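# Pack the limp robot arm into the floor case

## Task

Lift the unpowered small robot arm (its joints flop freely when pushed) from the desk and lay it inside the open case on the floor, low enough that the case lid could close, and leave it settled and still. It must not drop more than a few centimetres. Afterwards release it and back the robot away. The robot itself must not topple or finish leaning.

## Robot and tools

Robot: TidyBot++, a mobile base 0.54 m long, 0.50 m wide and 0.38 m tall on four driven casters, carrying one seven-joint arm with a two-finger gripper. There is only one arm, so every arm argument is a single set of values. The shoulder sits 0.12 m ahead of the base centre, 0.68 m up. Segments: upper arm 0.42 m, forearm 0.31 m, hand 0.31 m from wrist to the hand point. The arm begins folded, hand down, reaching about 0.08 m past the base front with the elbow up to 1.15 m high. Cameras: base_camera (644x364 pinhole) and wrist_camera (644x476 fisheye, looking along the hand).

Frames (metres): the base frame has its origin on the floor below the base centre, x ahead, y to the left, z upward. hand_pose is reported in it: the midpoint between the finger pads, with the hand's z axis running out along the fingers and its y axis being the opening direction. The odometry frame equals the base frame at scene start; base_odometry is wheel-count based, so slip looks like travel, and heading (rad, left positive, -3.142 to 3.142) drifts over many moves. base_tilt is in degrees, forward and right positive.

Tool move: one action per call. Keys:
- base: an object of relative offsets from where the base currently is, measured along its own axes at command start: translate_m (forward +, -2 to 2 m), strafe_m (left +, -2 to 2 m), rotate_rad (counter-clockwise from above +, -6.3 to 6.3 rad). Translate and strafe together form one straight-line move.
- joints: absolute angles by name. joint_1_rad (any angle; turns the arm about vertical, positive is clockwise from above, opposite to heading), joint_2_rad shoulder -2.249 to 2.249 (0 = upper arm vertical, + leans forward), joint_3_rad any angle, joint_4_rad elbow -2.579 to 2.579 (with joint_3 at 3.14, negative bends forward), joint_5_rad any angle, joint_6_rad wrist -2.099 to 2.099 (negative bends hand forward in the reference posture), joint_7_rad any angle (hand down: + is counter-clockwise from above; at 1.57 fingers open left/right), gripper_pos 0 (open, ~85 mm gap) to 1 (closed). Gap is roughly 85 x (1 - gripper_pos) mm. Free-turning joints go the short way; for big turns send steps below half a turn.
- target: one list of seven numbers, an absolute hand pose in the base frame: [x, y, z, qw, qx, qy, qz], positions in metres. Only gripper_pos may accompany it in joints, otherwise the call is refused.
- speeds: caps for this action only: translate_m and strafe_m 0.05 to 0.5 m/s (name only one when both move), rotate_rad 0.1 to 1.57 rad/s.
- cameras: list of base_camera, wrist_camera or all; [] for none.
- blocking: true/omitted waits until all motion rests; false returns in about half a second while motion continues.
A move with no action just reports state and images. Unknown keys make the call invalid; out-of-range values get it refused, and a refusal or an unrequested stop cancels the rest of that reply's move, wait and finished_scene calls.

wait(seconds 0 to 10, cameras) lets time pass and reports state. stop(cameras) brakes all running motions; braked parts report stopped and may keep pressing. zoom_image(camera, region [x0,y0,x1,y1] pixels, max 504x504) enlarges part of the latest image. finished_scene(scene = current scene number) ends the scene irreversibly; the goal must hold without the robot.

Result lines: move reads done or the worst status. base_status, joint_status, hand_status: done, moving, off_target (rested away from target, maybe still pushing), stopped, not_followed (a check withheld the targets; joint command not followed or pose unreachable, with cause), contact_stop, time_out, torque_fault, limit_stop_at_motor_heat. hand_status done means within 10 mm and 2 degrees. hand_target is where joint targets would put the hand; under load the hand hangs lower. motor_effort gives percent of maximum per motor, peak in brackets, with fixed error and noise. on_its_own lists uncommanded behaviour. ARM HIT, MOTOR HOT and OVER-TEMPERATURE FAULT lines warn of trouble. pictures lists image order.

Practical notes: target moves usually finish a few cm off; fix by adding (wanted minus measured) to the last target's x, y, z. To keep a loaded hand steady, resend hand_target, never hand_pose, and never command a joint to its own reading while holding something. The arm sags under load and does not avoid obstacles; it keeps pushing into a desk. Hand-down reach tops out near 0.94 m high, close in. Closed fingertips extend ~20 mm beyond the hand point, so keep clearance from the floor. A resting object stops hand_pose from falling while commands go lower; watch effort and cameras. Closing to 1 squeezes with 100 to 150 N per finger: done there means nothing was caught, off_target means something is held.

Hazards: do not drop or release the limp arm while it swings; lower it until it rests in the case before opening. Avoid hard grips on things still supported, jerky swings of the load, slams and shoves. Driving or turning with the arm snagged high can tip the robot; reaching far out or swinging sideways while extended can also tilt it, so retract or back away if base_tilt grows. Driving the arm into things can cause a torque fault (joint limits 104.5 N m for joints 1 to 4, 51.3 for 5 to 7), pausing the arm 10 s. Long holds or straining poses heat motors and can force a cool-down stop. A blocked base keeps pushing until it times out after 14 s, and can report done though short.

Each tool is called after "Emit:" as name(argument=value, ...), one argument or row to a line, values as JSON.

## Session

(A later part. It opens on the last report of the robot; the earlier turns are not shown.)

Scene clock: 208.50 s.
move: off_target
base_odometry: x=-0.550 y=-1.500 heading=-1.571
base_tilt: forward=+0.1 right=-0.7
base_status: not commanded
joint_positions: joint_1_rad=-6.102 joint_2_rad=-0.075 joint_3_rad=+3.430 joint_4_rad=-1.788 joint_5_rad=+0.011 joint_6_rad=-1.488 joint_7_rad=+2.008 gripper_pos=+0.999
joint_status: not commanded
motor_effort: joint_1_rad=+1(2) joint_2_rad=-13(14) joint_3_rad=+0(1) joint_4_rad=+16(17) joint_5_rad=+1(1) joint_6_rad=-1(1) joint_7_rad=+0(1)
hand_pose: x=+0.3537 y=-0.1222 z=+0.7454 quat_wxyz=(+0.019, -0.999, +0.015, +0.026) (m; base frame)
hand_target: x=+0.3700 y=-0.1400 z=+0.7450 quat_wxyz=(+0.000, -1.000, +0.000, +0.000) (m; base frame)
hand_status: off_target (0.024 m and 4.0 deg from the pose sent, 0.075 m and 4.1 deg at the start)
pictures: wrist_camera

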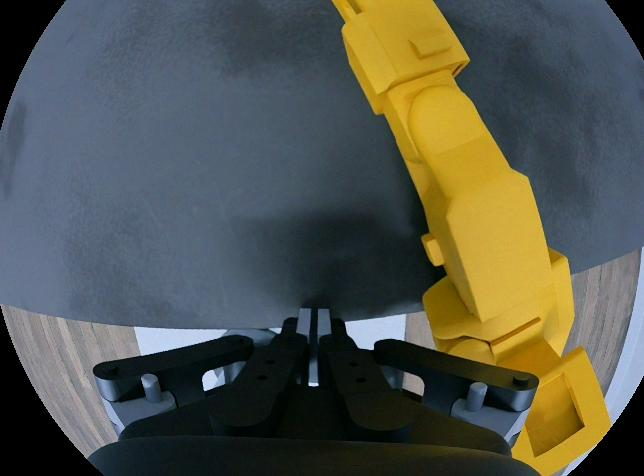

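Emit:
move(
  target=[0.375,-0.19,0.745,0,1,0,0],
  cameras=["wrist_camera"],
)

Emit:
move(
  target=[0.39,-0.24,0.745,0,1,0,0],
  cameras=["wrist_camera"],
)

Scene clock: 212.77 s.
move: off_target
base_odometry: x=-0.550 y=-1.500 heading=-1.571
base_tilt: forward=+0.1 right=-0.7
base_status: not commanded
joint_positions: joint_1_rad=-5.985 joint_2_rad=-0.003 joint_3_rad=+3.466 joint_4_rad=-1.717 joint_5_rad=+0.011 joint_6_rad=-1.487 joint_7_rad=+2.162 gripper_pos=+0.999
joint_status: not commanded
motor_effort: joint_1_rad=+0(1) joint_2_rad=-15(15) joint_3_rad=+0(2) joint_4_rad=+16(17) joint_5_rad=+0(2) joint_6_rad=+1(1) joint_7_rad=-1(2)
hand_pose: x=+0.3579 y=-0.1731 z=+0.7468 quat_wxyz=(+0.013, -0.999, +0.015, +0.028) (m; base frame)
hand_target: x=+0.3750 y=-0.1900 z=+0.7450 quat_wxyz=(+0.000, -1.000, +0.000, +0.000) (m; base frame)
hand_status: off_target (0.024 m and 3.9 deg from the pose sent, 0.071 m and 4.0 deg at the start)
pictures: wrist_camera

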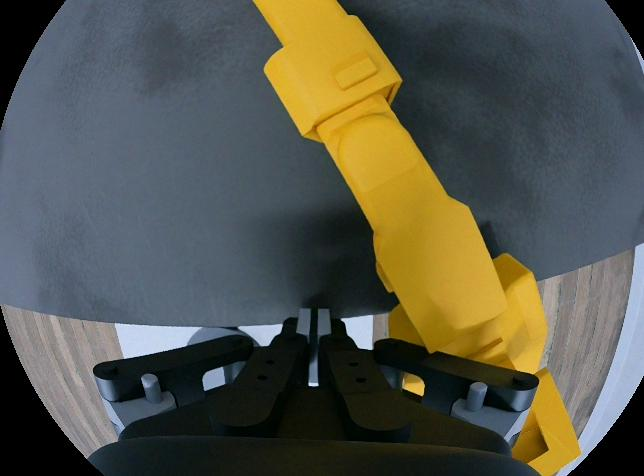

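Scene clock: 213.80 s.
move: off_target
base_odometry: x=-0.550 y=-1.500 heading=-1.571
base_tilt: forward=+0.1 right=-0.7
base_status: not commanded
joint_positions: joint_1_rad=-5.840 joint_2_rad=+0.107 joint_3_rad=+3.463 joint_4_rad=-1.606 joint_5_rad=+0.011 joint_6_rad=-1.487 joint_7_rad=+2.285 gripper_pos=+0.999
joint_status: not commanded
motor_effort: joint_1_rad=-1(1) joint_2_rad=-19(19) joint_3_rad=+0(1) joint_4_rad=+16(18) joint_5_rad=+0(1) joint_6_rad=+0(1) joint_7_rad=+0(1)
hand_pose: x=+0.3663 y=-0.2350 z=+0.7462 quat_wxyz=(+0.002, -0.999, +0.024, +0.035) (m; base frame)
hand_target: x=+0.3900 y=-0.2400 z=+0.7450 quat_wxyz=(+0.000, -1.000, +0.000, +0.000) (m; base frame)
hand_status: off_target (0.024 m and 4.9 deg from the pose sent, 0.074 m and 3.9 deg at the start)
pictures: wrist_camera

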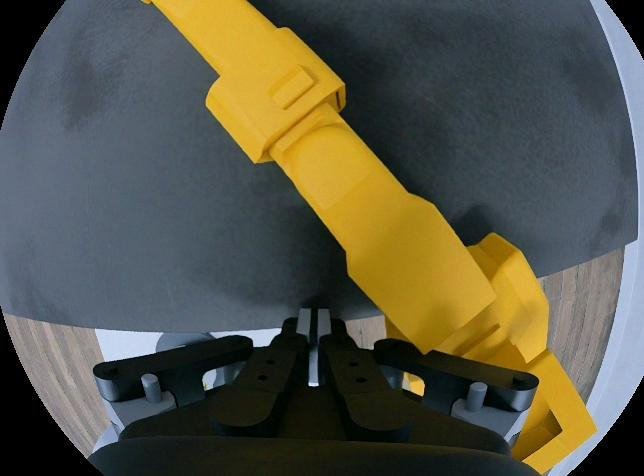

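Emit:
move(
  target=[0.36,-0.20,0.90,0,1,0,0],
  joints={"gripper_pos":0},
  cameras=["wrist_camera"],
)

Scene clock: 219.37 s.
move: off_target
base_odometry: x=-0.550 y=-1.500 heading=-1.571
base_tilt: forward=+0.1 right=-0.7
base_status: not commanded
joint_positions: joint_1_rad=-5.895 joint_2_rad=+0.054 joint_3_rad=+3.481 joint_4_rad=-1.193 joint_5_rad=+0.011 joint_6_rad=-1.859 joint_7_rad=+2.287 gripper_pos=+0.000
joint_status: all done
motor_effort: joint_1_rad=+0(1) joint_2_rad=-17(21) joint_3_rad=+1(1) joint_4_rad=+16(19) joint_5_rad=+0(2) joint_6_rad=+0(1) joint_7_rad=-1(2)
hand_pose: x=+0.3708 y=-0.2210 z=+0.8918 quat_wxyz=(-0.023, -1.000, +0.007, -0.005) (m; base frame)
hand_target: x=+0.3600 y=-0.2000 z=+0.9000 quat_wxyz=(+0.000, -1.000, +0.000, +0.000) (m; base frame)
hand_status: off_target (0.025 m and 2.9 deg from the pose sent, 0.158 m and 4.9 deg at the start)
pictures: wrist_camera

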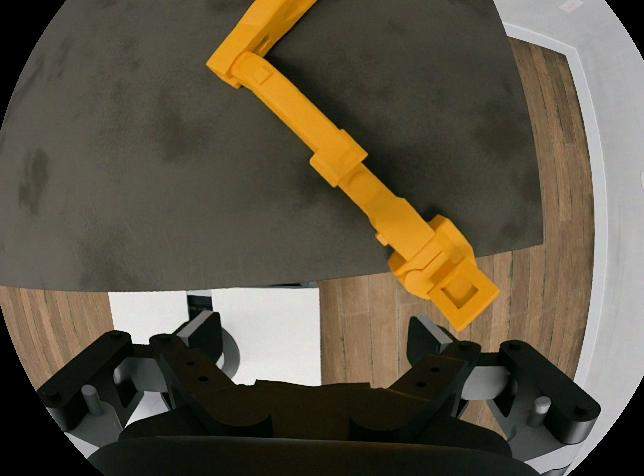

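Emit:
move(
  target=[0.42,-0.265,0.83,0,0.924,0.383,0],
  cameras=["wrist_camera"],
)

Scene clock: 227.67 s.
move: off_target
base_odometry: x=-0.550 y=-1.500 heading=-1.571
base_tilt: forward=+0.1 right=-0.7
base_status: not commanded
joint_positions: joint_1_rad=-5.688 joint_2_rad=+0.221 joint_3_rad=+3.306 joint_4_rad=-1.193 joint_5_rad=+0.011 joint_6_rad=-1.786 joint_7_rad=+3.057 gripper_pos=+0.000
joint_status: not commanded
motor_effort: joint_1_rad=+0(1) joint_2_rad=-24(26) joint_3_rad=+0(1) joint_4_rad=+17(17) joint_5_rad=+1(1) joint_6_rad=-1(1) joint_7_rad=+0(1)
hand_pose: x=+0.4024 y=-0.2620 z=+0.8313 quat_wxyz=(+0.015, -0.934, -0.356, +0.033) (m; base frame)
hand_target: x=+0.4200 y=-0.2650 z=+0.8300 quat_wxyz=(+0.000, -0.924, -0.383, +0.000) (m; base frame)
hand_status: off_target (0.018 m and 5.3 deg from the pose sent, 0.090 m and 45.9 deg at the start)
pictures: wrist_camera

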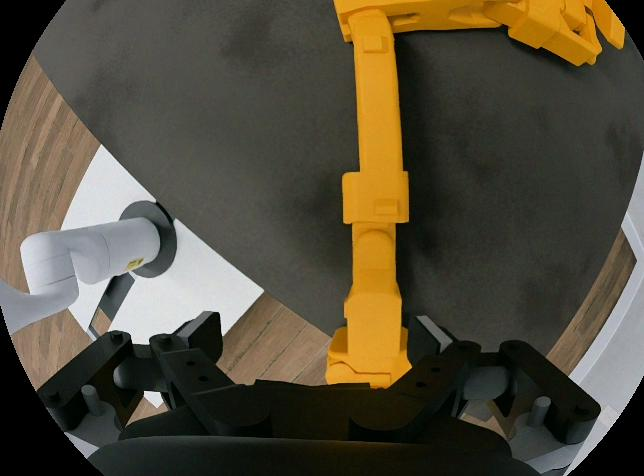

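Emit:
move(
  target=[0.444,-0.288,0.737,0,0.924,0.383,0],
  cameras=["wrist_camera"],
)

Scene clock: 232.50 s.
move: off_target
base_odometry: x=-0.550 y=-1.500 heading=-1.571
base_tilt: forward=+0.1 right=-0.7
base_status: not commanded
joint_positions: joint_1_rad=-5.633 joint_2_rad=+0.303 joint_3_rad=+3.236 joint_4_rad=-1.374 joint_5_rad=+0.011 joint_6_rad=-1.522 joint_7_rad=+3.060 gripper_pos=+0.000
joint_status: not commanded
motor_effort: joint_1_rad=+0(1) joint_2_rad=-27(29) joint_3_rad=+1(1) joint_4_rad=+17(18) joint_5_rad=+1(1) joint_6_rad=+0(1) joint_7_rad=-1(1)
hand_pose: x=+0.4297 y=-0.2841 z=+0.7396 quat_wxyz=(+0.017, -0.930, -0.366, +0.030) (m; base frame)
hand_target: x=+0.4440 y=-0.2880 z=+0.7370 quat_wxyz=(+0.000, -0.924, -0.383, +0.000) (m; base frame)
hand_status: off_target (0.015 m and 4.5 deg from the pose sent, 0.106 m and 5.3 deg at the start)
pictures: wrist_camera

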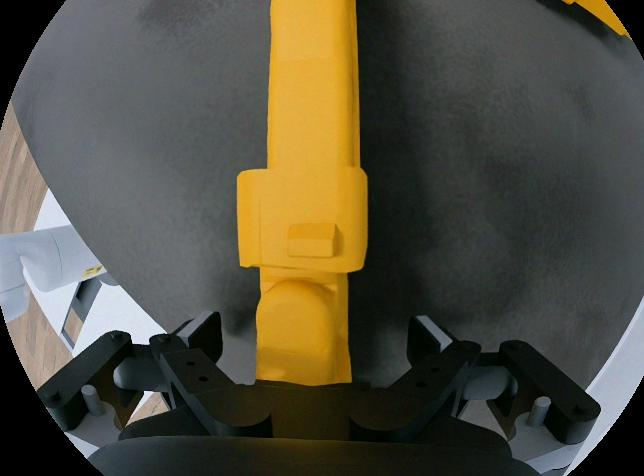

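Emit:
move(
  target=[0.424,-0.303,0.737,0,0.924,0.383,0],
  cameras=[],
)

Emit:
move(
  joints={"gripper_pos":1},
  cameras=["wrist_camera"],
)

Scene clock: 236.30 s.
move: off_target
base_odometry: x=-0.550 y=-1.500 heading=-1.571
base_tilt: forward=+0.1 right=-0.6
base_status: not commanded
joint_positions: joint_1_rad=-5.591 joint_2_rad=+0.300 joint_3_rad=+3.247 joint_4_rad=-1.382 joint_5_rad=+0.010 joint_6_rad=-1.515 joint_7_rad=+3.123 gripper_pos=+0.000
joint_status: not commanded
motor_effort: joint_1_rad=+0(2) joint_2_rad=-26(27) joint_3_rad=+0(2) joint_4_rad=+16(17) joint_5_rad=+1(2) joint_6_rad=-1(1) joint_7_rad=+0(1)
hand_pose: x=+0.4140 y=-0.2994 z=+0.7382 quat_wxyz=(+0.017, -0.928, -0.370, +0.030) (m; base frame)
hand_target: x=+0.4240 y=-0.3030 z=+0.7370 quat_wxyz=(+0.000, -0.924, -0.383, +0.000) (m; base frame)
hand_status: off_target (0.011 m and 4.2 deg from the pose sent, 0.020 m and 4.5 deg at the start)
pictures: none
No camera images: "cameras" was empty.

Scene clock: 237.40 s.
move: off_target
base_odometry: x=-0.550 y=-1.500 heading=-1.571
base_tilt: forward=+0.1 right=-0.7
base_status: not commanded
joint_positions: joint_1_rad=-5.590 joint_2_rad=+0.278 joint_3_rad=+3.247 joint_4_rad=-1.385 joint_5_rad=+0.009 joint_6_rad=-1.501 joint_7_rad=+3.127 gripper_pos=+0.623
joint_status: gripper_pos off_target (ended at +0.623, target +1.000)
motor_effort: joint_1_rad=+0(2) joint_2_rad=-25(27) joint_3_rad=+0(3) joint_4_rad=+16(18) joint_5_rad=+1(3) joint_6_rad=-2(4) joint_7_rad=+0(4)
hand_pose: x=+0.4155 y=-0.3011 z=+0.7466 quat_wxyz=(+0.002, -0.928, -0.372, +0.021) (m; base frame)
hand_target: x=+0.4240 y=-0.3030 z=+0.7370 quat_wxyz=(+0.000, -0.924, -0.383, +0.000) (m; base frame)
hand_status: not commanded
pictures: wrist_camera

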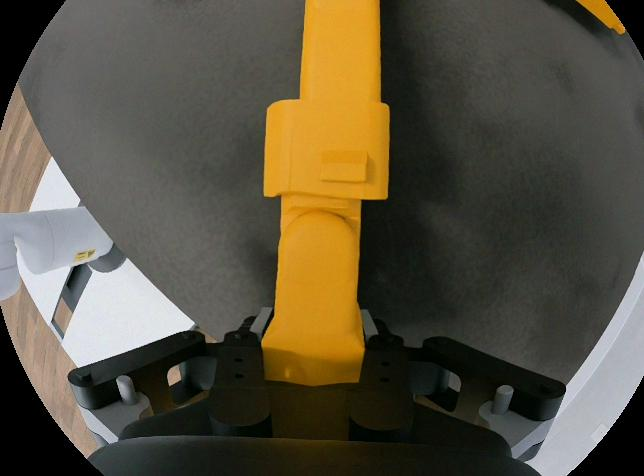

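Emit:
move(
  target=[0.440,-0.314,0.738,0,0.825,0.565,0],
  cameras=["wrist_camera"],
)

Emit:
move(
  target=[0.459,-0.317,0.738,0,0.679,0.734,0],
  cameras=["wrist_camera"],
)

Scene clock: 244.17 s.
move: off_target
base_odometry: x=-0.550 y=-1.500 heading=-1.571
base_tilt: forward=+0.1 right=-0.7
base_status: not commanded
joint_positions: joint_1_rad=-5.521 joint_2_rad=+0.305 joint_3_rad=+3.157 joint_4_rad=-1.344 joint_5_rad=+0.009 joint_6_rad=-1.501 joint_7_rad=+3.492 gripper_pos=+0.623
joint_status: not commanded
motor_effort: joint_1_rad=-1(2) joint_2_rad=-24(24) joint_3_rad=-1(2) joint_4_rad=+16(16) joint_5_rad=-4(5) joint_6_rad=+2(3) joint_7_rad=-1(1)
hand_pose: x=+0.4303 y=-0.3075 z=+0.7473 quat_wxyz=(+0.002, -0.840, -0.542, +0.008) (m; base frame)
hand_target: x=+0.4400 y=-0.3140 z=+0.7380 quat_wxyz=(+0.000, -0.825, -0.565, +0.000) (m; base frame)
hand_status: off_target (0.015 m and 3.3 deg from the pose sent, 0.029 m and 25.3 deg at the start)
pictures: wrist_camera

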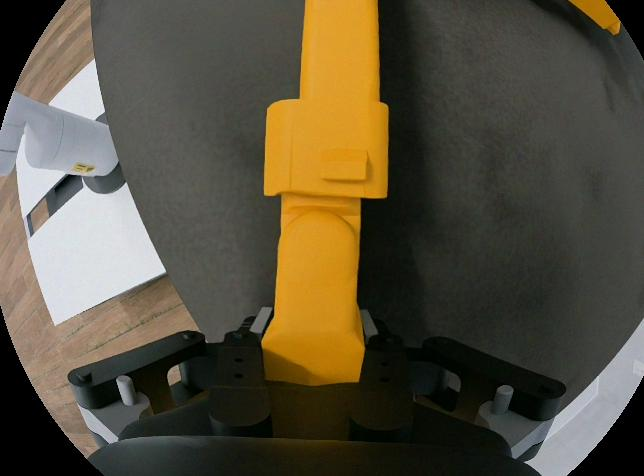

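Scene clock: 245.50 s.
move: off_target
base_odometry: x=-0.550 y=-1.500 heading=-1.571
base_tilt: forward=+0.1 right=-0.7
base_status: not commanded
joint_positions: joint_1_rad=-5.471 joint_2_rad=+0.348 joint_3_rad=+3.040 joint_4_rad=-1.282 joint_5_rad=+0.020 joint_6_rad=-1.501 joint_7_rad=+3.878 gripper_pos=+0.623
joint_status: not commanded
motor_effort: joint_1_rad=+0(2) joint_2_rad=-25(26) joint_3_rad=-1(3) joint_4_rad=+15(16) joint_5_rad=-4(5) joint_6_rad=+1(3) joint_7_rad=-1(2)
hand_pose: x=+0.4606 y=-0.3072 z=+0.7484 quat_wxyz=(-0.006, -0.700, -0.714, -0.008) (m; base frame)
hand_target: x=+0.4590 y=-0.3170 z=+0.7380 quat_wxyz=(+0.000, -0.679, -0.734, +0.000) (m; base frame)
hand_status: off_target (0.014 m and 3.5 deg from the pose sent, 0.032 m and 28.8 deg at the start)
pictures: wrist_camera

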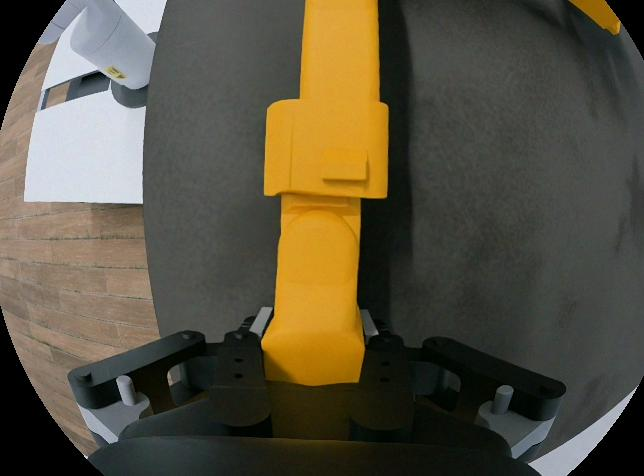

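Emit:
move(
  joints={"gripper_pos":0},
  cameras=[],
)

Emit:
move(
  target=[0.46,-0.31,0.86,0,0.7,0.714,0],
  cameras=[],
)

Emit:
move(
  target=[0.46,-0.15,0.93,0,1,0,0],
  cameras=["wrist_camera"],
)

Scene clock: 258.73 s.
move: done
base_odometry: x=-0.550 y=-1.500 heading=-1.571
base_tilt: forward=+0.1 right=-0.7
base_status: not commanded
joint_positions: joint_1_rad=-5.471 joint_2_rad=+0.371 joint_3_rad=+3.033 joint_4_rad=-1.281 joint_5_rad=+0.020 joint_6_rad=-1.501 joint_7_rad=+3.881 gripper_pos=+0.000
joint_status: all done
motor_effort: joint_1_rad=+0(1) joint_2_rad=-28(30) joint_3_rad=-1(2) joint_4_rad=+16(17) joint_5_rad=+0(4) joint_6_rad=+0(1) joint_7_rad=-1(2)
hand_pose: x=+0.4638 y=-0.3064 z=+0.7383 quat_wxyz=(+0.005, -0.696, -0.718, -0.009) (m; base frame)
hand_target: x=+0.4590 y=-0.3170 z=+0.7380 quat_wxyz=(+0.000, -0.679, -0.734, +0.000) (m; base frame)
hand_status: not commanded
pictures: none
No camera images: "cameras" was empty.

Scene clock: 260.33 s.
move: off_target
base_odometry: x=-0.550 y=-1.500 heading=-1.571
base_tilt: forward=+0.1 right=-0.7
base_status: not commanded
joint_positions: joint_1_rad=-5.471 joint_2_rad=+0.399 joint_3_rad=+3.030 joint_4_rad=-0.851 joint_5_rad=+0.020 joint_6_rad=-1.832 joint_7_rad=+3.881 gripper_pos=+0.000
joint_status: not commanded
motor_effort: joint_1_rad=+0(1) joint_2_rad=-30(31) joint_3_rad=+0(2) joint_4_rad=+17(18) joint_5_rad=+1(1) joint_6_rad=+0(0) joint_7_rad=-1(2)
hand_pose: x=+0.4743 y=-0.3209 z=+0.8593 quat_wxyz=(-0.030, -0.698, -0.715, -0.014) (m; base frame)
hand_target: x=+0.4600 y=-0.3100 z=+0.8600 quat_wxyz=(+0.000, -0.700, -0.714, +0.000) (m; base frame)
hand_status: off_target (0.018 m and 3.8 deg from the pose sent, 0.122 m and 1.4 deg at the start)
pictures: none
No camera images: "cameras" was empty.

Scene clock: 262.83 s.
move: off_target
base_odometry: x=-0.550 y=-1.500 heading=-1.571
base_tilt: forward=+0.1 right=-0.7
base_status: not commanded
joint_positions: joint_1_rad=-5.940 joint_2_rad=+0.251 joint_3_rad=+3.273 joint_4_rad=-0.851 joint_5_rad=+0.017 joint_6_rad=-2.003 joint_7_rad=+2.077 gripper_pos=+0.000
joint_status: not commanded
motor_effort: joint_1_rad=+0(2) joint_2_rad=-24(31) joint_3_rad=+1(2) joint_4_rad=+16(17) joint_5_rad=+1(1) joint_6_rad=+0(1) joint_7_rad=+0(2)
hand_pose: x=+0.4751 y=-0.1762 z=+0.9209 quat_wxyz=(-0.030, -0.999, -0.015, -0.006) (m; base frame)
hand_target: x=+0.4600 y=-0.1500 z=+0.9300 quat_wxyz=(+0.000, -1.000, +0.000, +0.000) (m; base frame)
hand_status: off_target (0.032 m and 3.9 deg from the pose sent, 0.186 m and 91.4 deg at the start)
pictures: wrist_camera

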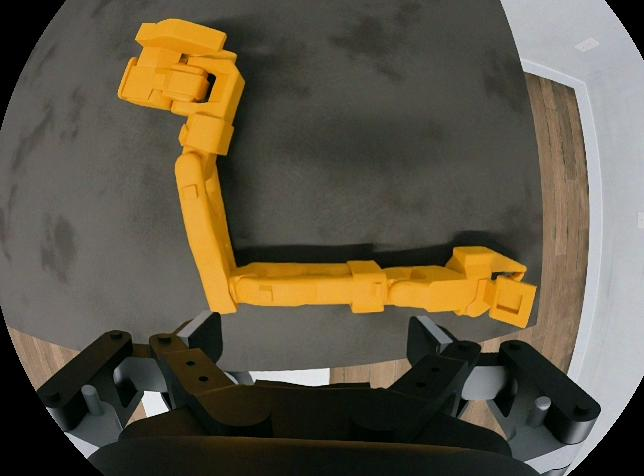

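Emit:
move(
  target=[0.55,-0.065,0.83,0,0.9916,0.1296,0],
  cameras=["wrist_camera"],
)

Scene clock: 276.27 s.
move: off_target
base_odometry: x=-0.550 y=-1.500 heading=-1.571
base_tilt: forward=+0.1 right=-0.7
base_status: not commanded
joint_positions: joint_1_rad=-6.138 joint_2_rad=+0.317 joint_3_rad=+3.176 joint_4_rad=-1.058 joint_5_rad=+0.017 joint_6_rad=-1.821 joint_7_rad=+2.046 gripper_pos=+0.000
joint_status: not commanded
motor_effort: joint_1_rad=+0(2) joint_2_rad=-28(30) joint_3_rad=+0(1) joint_4_rad=+16(18) joint_5_rad=+1(2) joint_6_rad=-1(1) joint_7_rad=-1(1)
hand_pose: x=+0.5347 y=-0.0770 z=+0.8317 quat_wxyz=(-0.004, -0.989, -0.146, +0.031) (m; base frame)
hand_target: x=+0.5500 y=-0.0650 z=+0.8300 quat_wxyz=(+0.000, -0.992, -0.130, +0.000) (m; base frame)
hand_status: off_target (0.019 m and 4.0 deg from the pose sent, 0.162 m and 13.7 deg at the start)
pictures: wrist_camera

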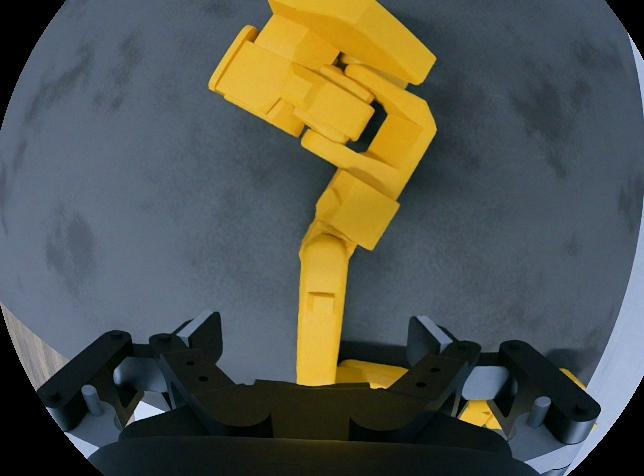

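Emit:
move(
  target=[0.552,-0.066,0.735,0,0.9916,0.1296,0],
  cameras=["wrist_camera"],
)

Emit:
move(
  joints={"gripper_pos":1},
  cameras=[],
)

Emit:
move(
  target=[0.545,-0.066,0.80,0,0.9916,0.1296,0],
  cameras=["wrist_camera"],
)

Scene clock: 282.57 s.
move: off_target
base_odometry: x=-0.550 y=-1.500 heading=-1.571
base_tilt: forward=+0.1 right=-0.7
base_status: not commanded
joint_positions: joint_1_rad=-6.138 joint_2_rad=+0.303 joint_3_rad=+3.176 joint_4_rad=-1.348 joint_5_rad=+0.017 joint_6_rad=-1.526 joint_7_rad=+2.045 gripper_pos=+0.000
joint_status: not commanded
motor_effort: joint_1_rad=-1(1) joint_2_rad=-24(29) joint_3_rad=-1(1) joint_4_rad=+15(18) joint_5_rad=+0(1) joint_6_rad=+0(1) joint_7_rad=+0(2)
hand_pose: x=+0.5399 y=-0.0789 z=+0.7473 quat_wxyz=(-0.007, -0.989, -0.148, +0.021) (m; base frame)
hand_target: x=+0.5520 y=-0.0660 z=+0.7350 quat_wxyz=(+0.000, -0.992, -0.130, +0.000) (m; base frame)
hand_status: off_target (0.022 m and 3.3 deg from the pose sent, 0.099 m and 4.0 deg at the start)
pictures: wrist_camera

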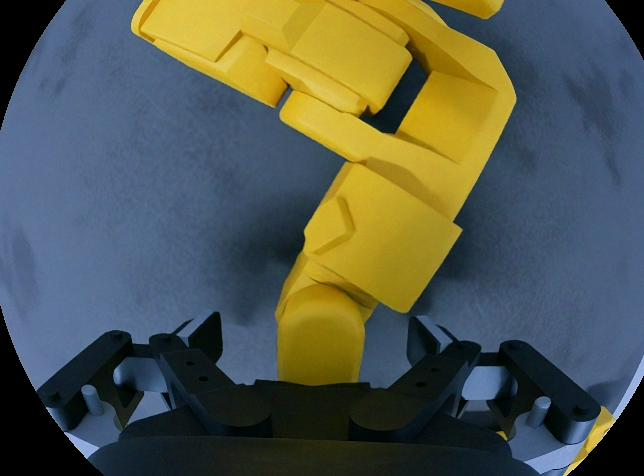

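Scene clock: 283.67 s.
move: off_target
base_odometry: x=-0.550 y=-1.500 heading=-1.571
base_tilt: forward=+0.1 right=-0.7
base_status: not commanded
joint_positions: joint_1_rad=-6.138 joint_2_rad=+0.302 joint_3_rad=+3.175 joint_4_rad=-1.350 joint_5_rad=+0.016 joint_6_rad=-1.520 joint_7_rad=+2.042 gripper_pos=+0.707
joint_status: gripper_pos off_target (ended at +0.707, target +1.000)
motor_effort: joint_1_rad=-1(2) joint_2_rad=-23(25) joint_3_rad=+0(2) joint_4_rad=+15(17) joint_5_rad=+1(2) joint_6_rad=+1(3) joint_7_rad=-1(3)
hand_pose: x=+0.5410 y=-0.0786 z=+0.7468 quat_wxyz=(-0.008, -0.989, -0.147, +0.019) (m; base frame)
hand_target: x=+0.5520 y=-0.0660 z=+0.7350 quat_wxyz=(+0.000, -0.992, -0.130, +0.000) (m; base frame)
hand_status: not commanded
pictures: none
No camera images: "cameras" was empty.

Scene clock: 284.80 s.
move: off_target
base_odometry: x=-0.550 y=-1.500 heading=-1.571
base_tilt: forward=+0.1 right=-0.7
base_status: not commanded
joint_positions: joint_1_rad=-6.138 joint_2_rad=+0.324 joint_3_rad=+3.175 joint_4_rad=-1.233 joint_5_rad=+0.016 joint_6_rad=-1.591 joint_7_rad=+2.042 gripper_pos=+0.707
joint_status: not commanded
motor_effort: joint_1_rad=+0(2) joint_2_rad=-33(34) joint_3_rad=+1(1) joint_4_rad=+21(22) joint_5_rad=+2(3) joint_6_rad=+0(2) joint_7_rad=+0(2)
hand_pose: x=+0.5579 y=-0.0812 z=+0.7735 quat_wxyz=(-0.012, -0.989, -0.147, +0.008) (m; base frame)
hand_target: x=+0.5450 y=-0.0660 z=+0.8000 quat_wxyz=(+0.000, -0.992, -0.130, +0.000) (m; base frame)
hand_status: off_target (0.033 m and 2.5 deg from the pose sent, 0.055 m and 3.1 deg at the start)
pictures: wrist_camera

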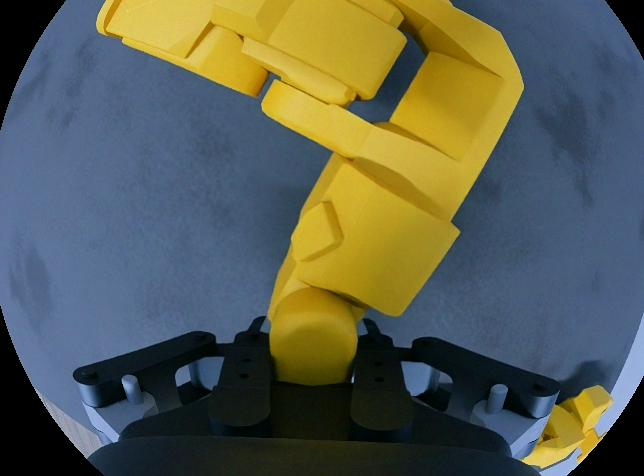

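Emit:
move(
  target=[0.50,-0.066,0.92,0,0.9916,0.1296,0],
  cameras=["wrist_camera"],
)

Scene clock: 288.43 s.
move: off_target
base_odometry: x=-0.550 y=-1.500 heading=-1.571
base_tilt: forward=+0.1 right=-0.7
base_status: not commanded
joint_positions: joint_1_rad=-6.138 joint_2_rad=+0.306 joint_3_rad=+3.175 joint_4_rad=-0.876 joint_5_rad=+0.016 joint_6_rad=-1.975 joint_7_rad=+2.042 gripper_pos=+0.708
joint_status: not commanded
motor_effort: joint_1_rad=+0(1) joint_2_rad=-32(35) joint_3_rad=+0(1) joint_4_rad=+20(22) joint_5_rad=+2(4) joint_6_rad=+0(1) joint_7_rad=-1(2)
hand_pose: x=+0.5255 y=-0.0740 z=+0.8907 quat_wxyz=(-0.009, -0.990, -0.144, +0.011) (m; base frame)
hand_target: x=+0.5000 y=-0.0660 z=+0.9200 quat_wxyz=(+0.000, -0.992, -0.130, +0.000) (m; base frame)
hand_status: off_target (0.040 m and 2.3 deg from the pose sent, 0.158 m and 2.5 deg at the start)
pictures: wrist_camera

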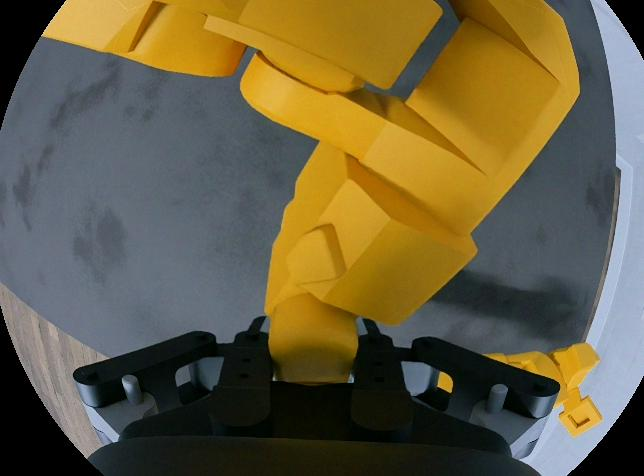

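Emit:
move(
  base={"translate_m":-0.6},
  speeds={"translate_m":0.25},
  cameras=["wrist_camera"],
)

Emit:
move(
  base={"translate_m":-1.9,"strafe_m":1.3},
  speeds={"translate_m":0.35},
  cameras=[],
)

Emit:
move(
  base={"rotate_rad":-1.91},
  speeds={"rotate_rad":0.5},
)

Scene clock: 300.60 s.
move: done
base_odometry: x=-0.550 y=-0.900 heading=-1.572
base_tilt: forward=+0.1 right=-0.7
base_status: done
joint_positions: joint_1_rad=-6.138 joint_2_rad=+0.298 joint_3_rad=+3.176 joint_4_rad=-0.875 joint_5_rad=+0.016 joint_6_rad=-1.988 joint_7_rad=+2.042 gripper_pos=+0.708
joint_status: not commanded
motor_effort: joint_1_rad=+0(2) joint_2_rad=-31(36) joint_3_rad=+0(1) joint_4_rad=+20(21) joint_5_rad=+2(3) joint_6_rad=+0(1) joint_7_rad=-1(2)
hand_pose: x=+0.5200 y=-0.0733 z=+0.8946 quat_wxyz=(-0.009, -0.990, -0.143, +0.013) (m; base frame)
hand_target: x=+0.5000 y=-0.0660 z=+0.9200 quat_wxyz=(+0.000, -0.992, -0.130, +0.000) (m; base frame)
hand_status: not commanded
pictures: wrist_camera

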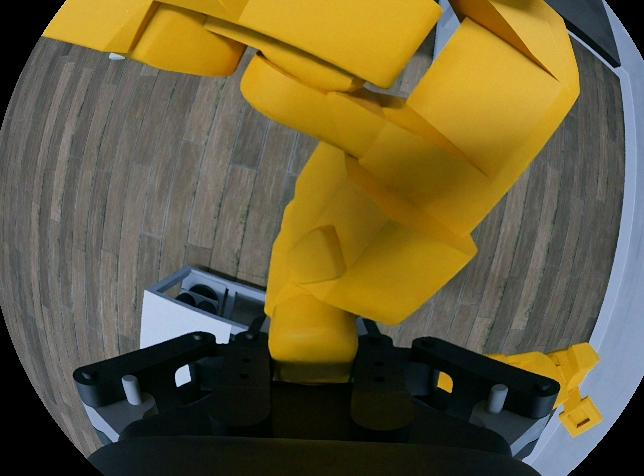

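Scene clock: 308.13 s.
move: done
base_odometry: x=+0.752 y=+0.999 heading=-1.572
base_tilt: forward=+0.1 right=-0.7
base_status: done
joint_positions: joint_1_rad=-6.138 joint_2_rad=+0.296 joint_3_rad=+3.176 joint_4_rad=-0.875 joint_5_rad=+0.016 joint_6_rad=-1.990 joint_7_rad=+2.042 gripper_pos=+0.708
joint_status: not commanded
motor_effort: joint_1_rad=-1(2) joint_2_rad=-31(34) joint_3_rad=+1(2) joint_4_rad=+20(21) joint_5_rad=+2(3) joint_6_rad=+0(1) joint_7_rad=-1(2)
hand_pose: x=+0.5188 y=-0.0733 z=+0.8954 quat_wxyz=(-0.009, -0.990, -0.143, +0.013) (m; base frame)
hand_target: x=+0.5000 y=-0.0660 z=+0.9200 quat_wxyz=(+0.000, -0.992, -0.130, +0.000) (m; base frame)
hand_status: not commanded
pictures: none
No camera images: "cameras" was empty.

Scene clock: 312.57 s.
move: done
base_odometry: x=+0.752 y=+0.999 heading=+2.801
base_tilt: forward=+0.1 right=-0.6
base_status: done
joint_positions: joint_1_rad=-6.133 joint_2_rad=+0.296 joint_3_rad=+3.183 joint_4_rad=-0.875 joint_5_rad=+0.016 joint_6_rad=-1.990 joint_7_rad=+2.042 gripper_pos=+0.708
joint_status: not commanded
motor_effort: joint_1_rad=-1(4) joint_2_rad=-31(32) joint_3_rad=+0(3) joint_4_rad=+20(20) joint_5_rad=+3(4) joint_6_rad=+0(0) joint_7_rad=-1(2)
hand_pose: x=+0.5181 y=-0.0773 z=+0.8954 quat_wxyz=(-0.009, -0.990, -0.137, +0.014) (m; base frame)
hand_target: x=+0.5000 y=-0.0660 z=+0.9200 quat_wxyz=(+0.000, -0.992, -0.130, +0.000) (m; base frame)
hand_status: not commanded
pictures: base_camera, wrist_camera

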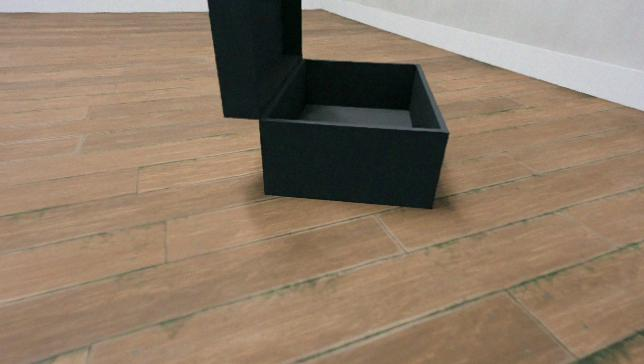

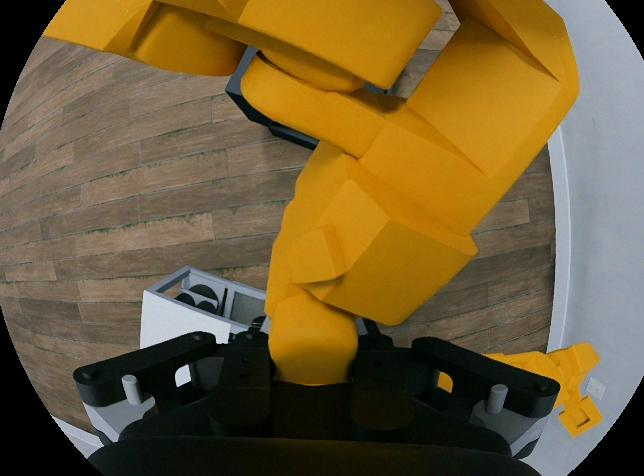

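Emit:
move(
  joints={"joint_7_rad":4.03},
  base={"rotate_rad":-1.23},
  speeds={"rotate_rad":0.6},
)

Emit:
move(
  base={"translate_m":0.35},
  speeds={"translate_m":0.25},
)

Scene clock: 345.13 s.
move: done
base_odometry: x=+0.752 y=+0.999 heading=+1.572
base_tilt: forward=+0.1 right=-0.7
base_status: done
joint_positions: joint_1_rad=-6.132 joint_2_rad=+0.296 joint_3_rad=+3.186 joint_4_rad=-0.875 joint_5_rad=+0.015 joint_6_rad=-1.990 joint_7_rad=+3.978 gripper_pos=+0.708
joint_status: all done
motor_effort: joint_1_rad=+0(4) joint_2_rad=-32(33) joint_3_rad=+0(3) joint_4_rad=+20(21) joint_5_rad=+0(4) joint_6_rad=+1(1) joint_7_rad=-1(2)
hand_pose: x=+0.5179 y=-0.0785 z=+0.8954 quat_wxyz=(+0.006, -0.450, -0.893, +0.016) (m; base frame)
hand_target: x=+0.5000 y=-0.0660 z=+0.9200 quat_wxyz=(+0.000, -0.420, -0.907, +0.000) (m; base frame)
hand_status: not commanded
pictures: base_camera, wrist_camera

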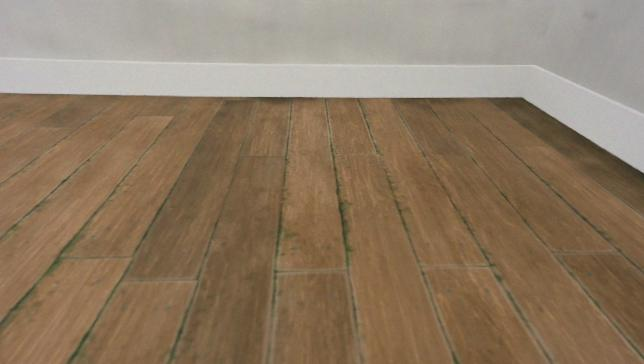

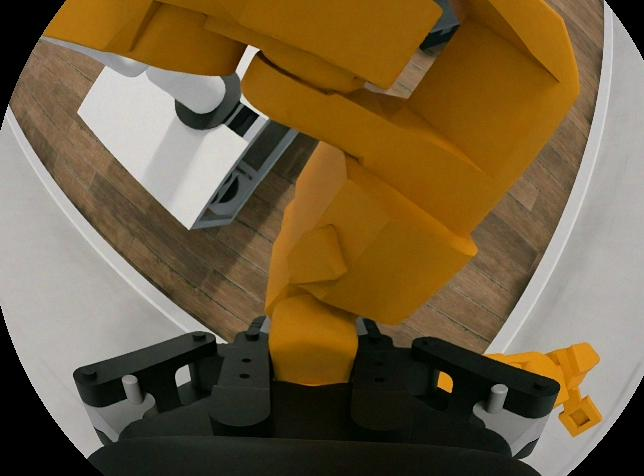

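Scene clock: 347.40 s.
move: done
base_odometry: x=+0.752 y=+1.349 heading=+1.571
base_tilt: forward=+0.1 right=-0.7
base_status: done
joint_positions: joint_1_rad=-6.132 joint_2_rad=+0.301 joint_3_rad=+3.186 joint_4_rad=-0.875 joint_5_rad=+0.015 joint_6_rad=-1.993 joint_7_rad=+3.978 gripper_pos=+0.708
joint_status: not commanded
motor_effort: joint_1_rad=+0(1) joint_2_rad=-32(34) joint_3_rad=+0(1) joint_4_rad=+20(21) joint_5_rad=+0(1) joint_6_rad=+1(2) joint_7_rad=-1(2)
hand_pose: x=+0.5181 y=-0.0785 z=+0.8932 quat_wxyz=(+0.010, -0.450, -0.893, +0.017) (m; base frame)
hand_target: x=+0.5000 y=-0.0660 z=+0.9200 quat_wxyz=(+0.000, -0.420, -0.907, +0.000) (m; base frame)
hand_status: not commanded
pictures: base_camera, wrist_camera

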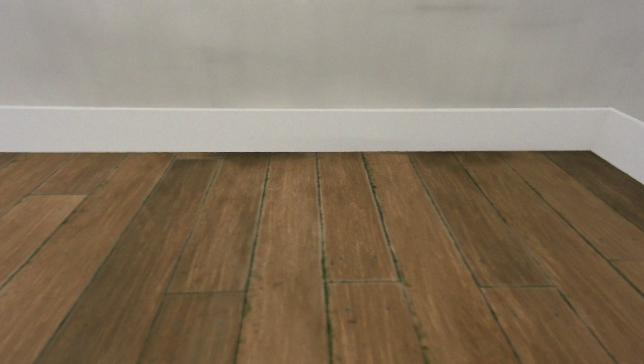

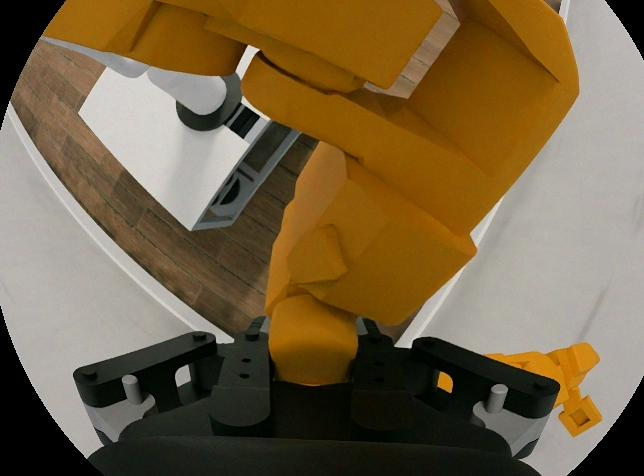

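Emit:
move(
  base={"translate_m":0.12},
  speeds={"translate_m":0.1},
  cameras=["wrist_camera"],
)

Emit:
move(
  base={"translate_m":0.07},
  speeds={"translate_m":0.1},
  cameras=["wrist_camera"],
)

Scene clock: 354.17 s.
move: done
base_odometry: x=+0.752 y=+1.469 heading=+1.570
base_tilt: forward=+0.1 right=-0.7
base_status: done
joint_positions: joint_1_rad=-6.130 joint_2_rad=+0.279 joint_3_rad=+3.190 joint_4_rad=-0.875 joint_5_rad=+0.015 joint_6_rad=-2.094 joint_7_rad=+3.984 gripper_pos=+0.708
joint_status: not commanded
motor_effort: joint_1_rad=-3(4) joint_2_rad=-26(33) joint_3_rad=-3(4) joint_4_rad=+24(24) joint_5_rad=-5(6) joint_6_rad=+13(15) joint_7_rad=-1(3)
hand_pose: x=+0.4822 y=-0.0734 z=+0.9041 quat_wxyz=(+0.048, -0.450, -0.891, +0.027) (m; base frame)
hand_target: x=+0.5000 y=-0.0660 z=+0.9200 quat_wxyz=(+0.000, -0.420, -0.907, +0.000) (m; base frame)
hand_status: not commanded
pictures: wrist_camera

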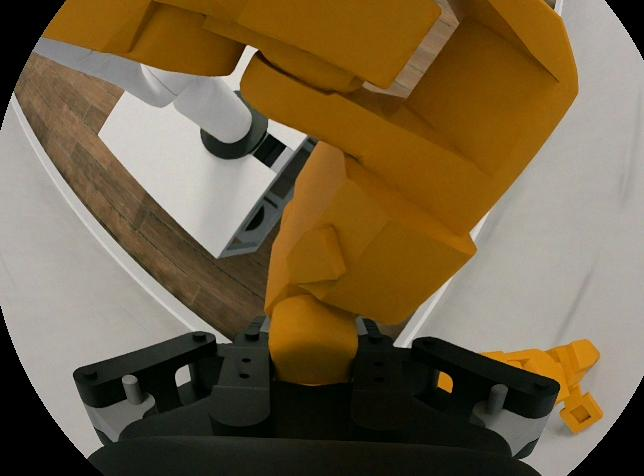

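Scene clock: 355.33 s.
move: done
base_odometry: x=+0.752 y=+1.538 heading=+1.569
base_tilt: forward=+0.1 right=-0.7
base_status: done
joint_positions: joint_1_rad=-6.103 joint_2_rad=+0.252 joint_3_rad=+3.213 joint_4_rad=-0.905 joint_5_rad=+0.040 joint_6_rad=-2.197 joint_7_rad=+3.984 gripper_pos=+0.710
joint_status: not commanded
motor_effort: joint_1_rad=-9(10) joint_2_rad=-19(26) joint_3_rad=-7(9) joint_4_rad=+31(31) joint_5_rad=-13(16) joint_6_rad=+29(31) joint_7_rad=+2(2)
hand_pose: x=+0.4352 y=-0.0854 z=+0.9117 quat_wxyz=(+0.097, -0.476, -0.872, +0.050) (m; base frame)
hand_target: x=+0.5000 y=-0.0660 z=+0.9200 quat_wxyz=(+0.000, -0.420, -0.907, +0.000) (m; base frame)
hand_status: not commanded
pictures: wrist_camera

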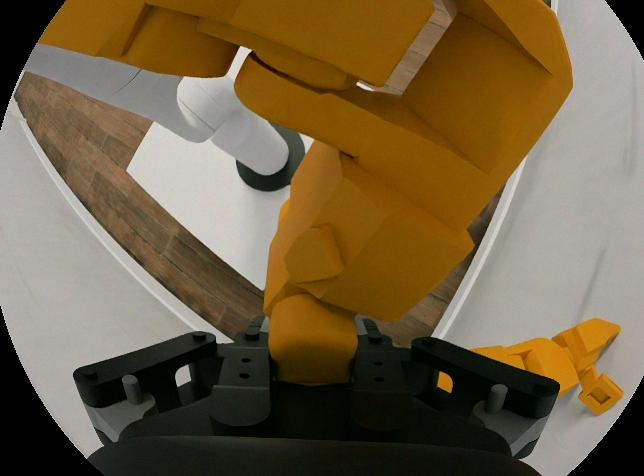

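Emit:
wait(
  seconds=2,
  cameras=["wrist_camera"],
)

Scene clock: 362.77 s.
base_odometry: x=+0.752 y=+1.538 heading=+1.569
base_tilt: forward=+0.1 right=-0.7
base_status: done
joint_positions: joint_1_rad=-6.103 joint_2_rad=+0.252 joint_3_rad=+3.213 joint_4_rad=-0.905 joint_5_rad=+0.040 joint_6_rad=-2.197 joint_7_rad=+3.984 gripper_pos=+0.710
joint_status: not commanded
motor_effort: joint_1_rad=-9(10) joint_2_rad=-19(26) joint_3_rad=-7(9) joint_4_rad=+31(31) joint_5_rad=-12(16) joint_6_rad=+28(31) joint_7_rad=+1(2)
hand_pose: x=+0.4352 y=-0.0854 z=+0.9117 quat_wxyz=(+0.097, -0.476, -0.872, +0.050) (m; base frame)
hand_target: x=+0.5000 y=-0.0660 z=+0.9200 quat_wxyz=(+0.000, -0.420, -0.907, +0.000) (m; base frame)
hand_status: not commanded
wait: 2.00 s; at rest from the start
pictures: wrist_camera

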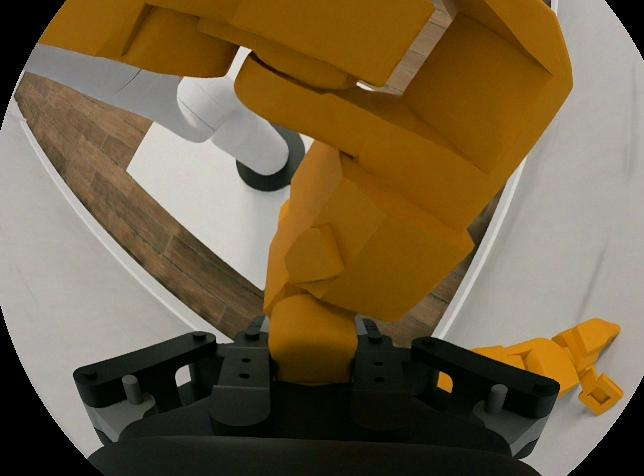

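Emit:
move(
  base={"translate_m":0.06},
  speeds={"translate_m":0.1},
  cameras=["wrist_camera"],
)

Scene clock: 375.93 s.
move: done
base_odometry: x=+0.752 y=+1.598 heading=+1.569
base_tilt: forward=+0.1 right=-0.7
base_status: done
joint_positions: joint_1_rad=-6.127 joint_2_rad=+0.291 joint_3_rad=+3.188 joint_4_rad=-0.896 joint_5_rad=+0.017 joint_6_rad=-2.119 joint_7_rad=+3.996 gripper_pos=+0.716
joint_status: not commanded
motor_effort: joint_1_rad=-2(14) joint_2_rad=-29(33) joint_3_rad=+0(12) joint_4_rad=+25(40) joint_5_rad=-3(23) joint_6_rad=+11(41) joint_7_rad=-1(3)
hand_pose: x=+0.4735 y=-0.0727 z=+0.8955 quat_wxyz=(+0.075, -0.445, -0.892, +0.035) (m; base frame)
hand_target: x=+0.5000 y=-0.0660 z=+0.9200 quat_wxyz=(+0.000, -0.420, -0.907, +0.000) (m; base frame)
hand_status: not commanded
pictures: wrist_camera

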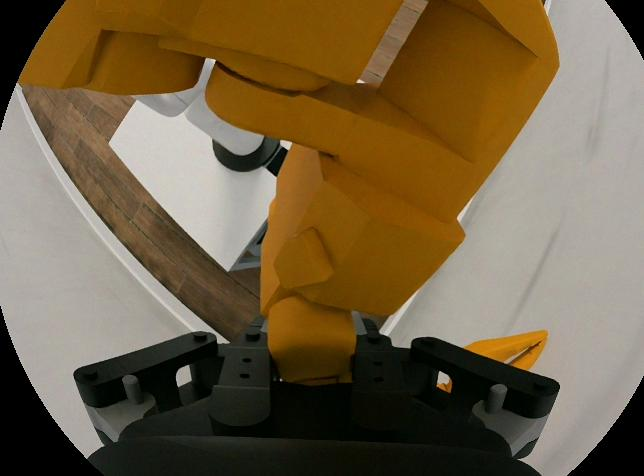

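Emit:
move(
  base={"translate_m":0.05},
  speeds={"translate_m":0.08},
  cameras=["wrist_camera"],
)

Scene clock: 380.27 s.
move: done
base_odometry: x=+0.752 y=+1.648 heading=+1.568
base_tilt: forward=+0.1 right=-0.7
base_status: done
joint_positions: joint_1_rad=-6.119 joint_2_rad=+0.262 joint_3_rad=+3.199 joint_4_rad=-0.906 joint_5_rad=+0.021 joint_6_rad=-2.205 joint_7_rad=+3.996 gripper_pos=+0.717
joint_status: not commanded
motor_effort: joint_1_rad=-6(7) joint_2_rad=-21(29) joint_3_rad=-3(6) joint_4_rad=+30(31) joint_5_rad=-10(12) joint_6_rad=+28(31) joint_7_rad=+0(3)
hand_pose: x=+0.4383 y=-0.0721 z=+0.9085 quat_wxyz=(+0.107, -0.454, -0.883, +0.044) (m; base frame)
hand_target: x=+0.5000 y=-0.0660 z=+0.9200 quat_wxyz=(+0.000, -0.420, -0.907, +0.000) (m; base frame)
hand_status: not commanded
pictures: wrist_camera

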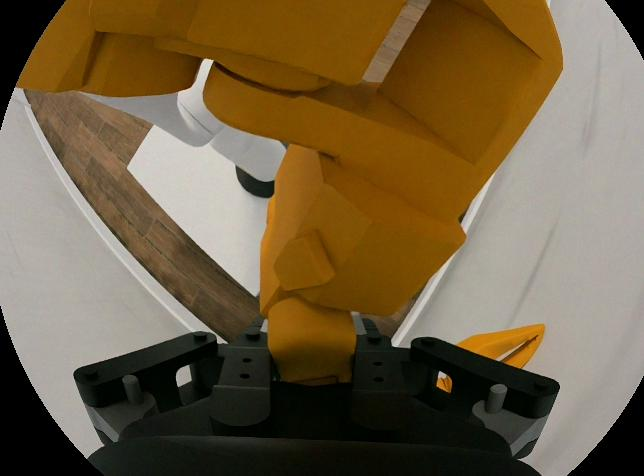

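Emit:
move(
  base={"translate_m":-0.59,"strafe_m":0.11},
  speeds={"translate_m":0.25},
  cameras=[],
)

Emit:
move(
  base={"rotate_rad":1.24},
  speeds={"rotate_rad":0.5},
  joints={"joint_4_rad":-1.45,"joint_6_rad":-1.45},
)

Scene clock: 390.73 s.
move: done
base_odometry: x=+0.640 y=+1.058 heading=+1.568
base_tilt: forward=+0.1 right=-0.7
base_status: done
joint_positions: joint_1_rad=-6.123 joint_2_rad=+0.295 joint_3_rad=+3.192 joint_4_rad=-0.871 joint_5_rad=+0.019 joint_6_rad=-2.062 joint_7_rad=+3.996 gripper_pos=+0.720
joint_status: not commanded
motor_effort: joint_1_rad=+0(5) joint_2_rad=-31(34) joint_3_rad=+0(4) joint_4_rad=+19(29) joint_5_rad=+1(10) joint_6_rad=-1(28) joint_7_rad=-1(3)
hand_pose: x=+0.4955 y=-0.0805 z=+0.8979 quat_wxyz=(+0.038, -0.450, -0.892, +0.026) (m; base frame)
hand_target: x=+0.5000 y=-0.0660 z=+0.9200 quat_wxyz=(+0.000, -0.420, -0.907, +0.000) (m; base frame)
hand_status: not commanded
pictures: none
No camera images: "cameras" was empty.

Scene clock: 394.00 s.
move: done
base_odometry: x=+0.640 y=+1.058 heading=+2.808
base_tilt: forward=+0.1 right=-0.7
base_status: done
joint_positions: joint_1_rad=-6.135 joint_2_rad=+0.298 joint_3_rad=+3.184 joint_4_rad=-1.445 joint_5_rad=+0.019 joint_6_rad=-1.515 joint_7_rad=+3.996 gripper_pos=+0.720
joint_status: all done
motor_effort: joint_1_rad=+0(5) joint_2_rad=-32(34) joint_3_rad=+0(3) joint_4_rad=+20(22) joint_5_rad=+0(3) joint_6_rad=-1(3) joint_7_rad=-1(1)
hand_pose: x=+0.5087 y=-0.0787 z=+0.7211 quat_wxyz=(+0.052, -0.436, -0.898, +0.030) (m; base frame)
hand_target: x=+0.5266 y=-0.0728 z=+0.7357 quat_wxyz=(+0.006, -0.423, -0.906, +0.001) (m; base frame)
hand_status: not commanded
pictures: base_camera, wrist_camera

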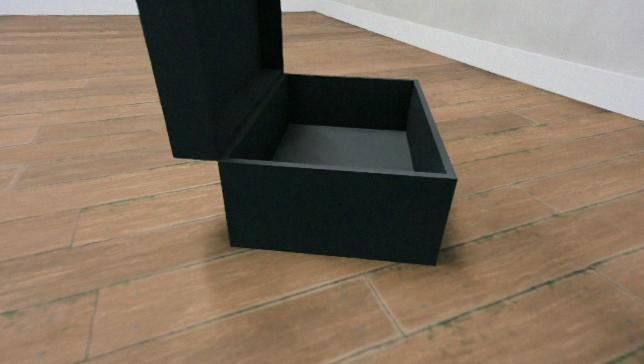

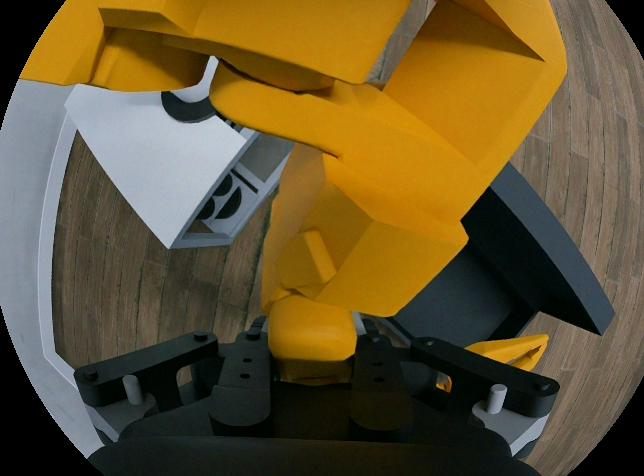

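Emit:
move(
  target=[0.54,-0.07,0.58,0,0.42,0.907,0],
)

Scene clock: 404.13 s.
move: off_target
base_odometry: x=+0.640 y=+1.058 heading=+2.808
base_tilt: forward=+0.1 right=-0.7
base_status: not commanded
joint_positions: joint_1_rad=-5.789 joint_2_rad=+0.487 joint_3_rad=+2.667 joint_4_rad=-1.739 joint_5_rad=+0.195 joint_6_rad=-1.070 joint_7_rad=+3.828 gripper_pos=+0.720
joint_status: not commanded
motor_effort: joint_1_rad=+0(1) joint_2_rad=-32(35) joint_3_rad=-5(5) joint_4_rad=+16(20) joint_5_rad=-1(1) joint_6_rad=-1(2) joint_7_rad=-1(2)
hand_pose: x=+0.5180 y=-0.0544 z=+0.5713 quat_wxyz=(+0.054, -0.407, -0.912, -0.004) (m; base frame)
hand_target: x=+0.5400 y=-0.0700 z=+0.5800 quat_wxyz=(+0.000, -0.420, -0.907, +0.000) (m; base frame)
hand_status: off_target (0.028 m and 6.4 deg from the pose sent, 0.145 m and 7.2 deg at the start)
pictures: base_camera, wrist_camera

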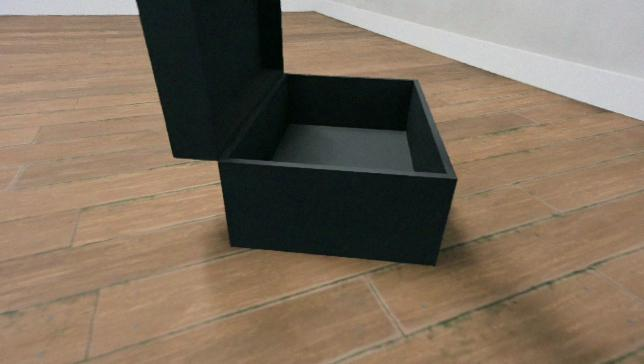

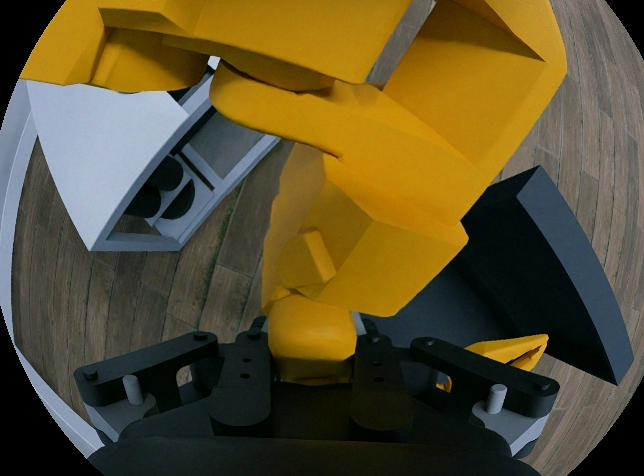

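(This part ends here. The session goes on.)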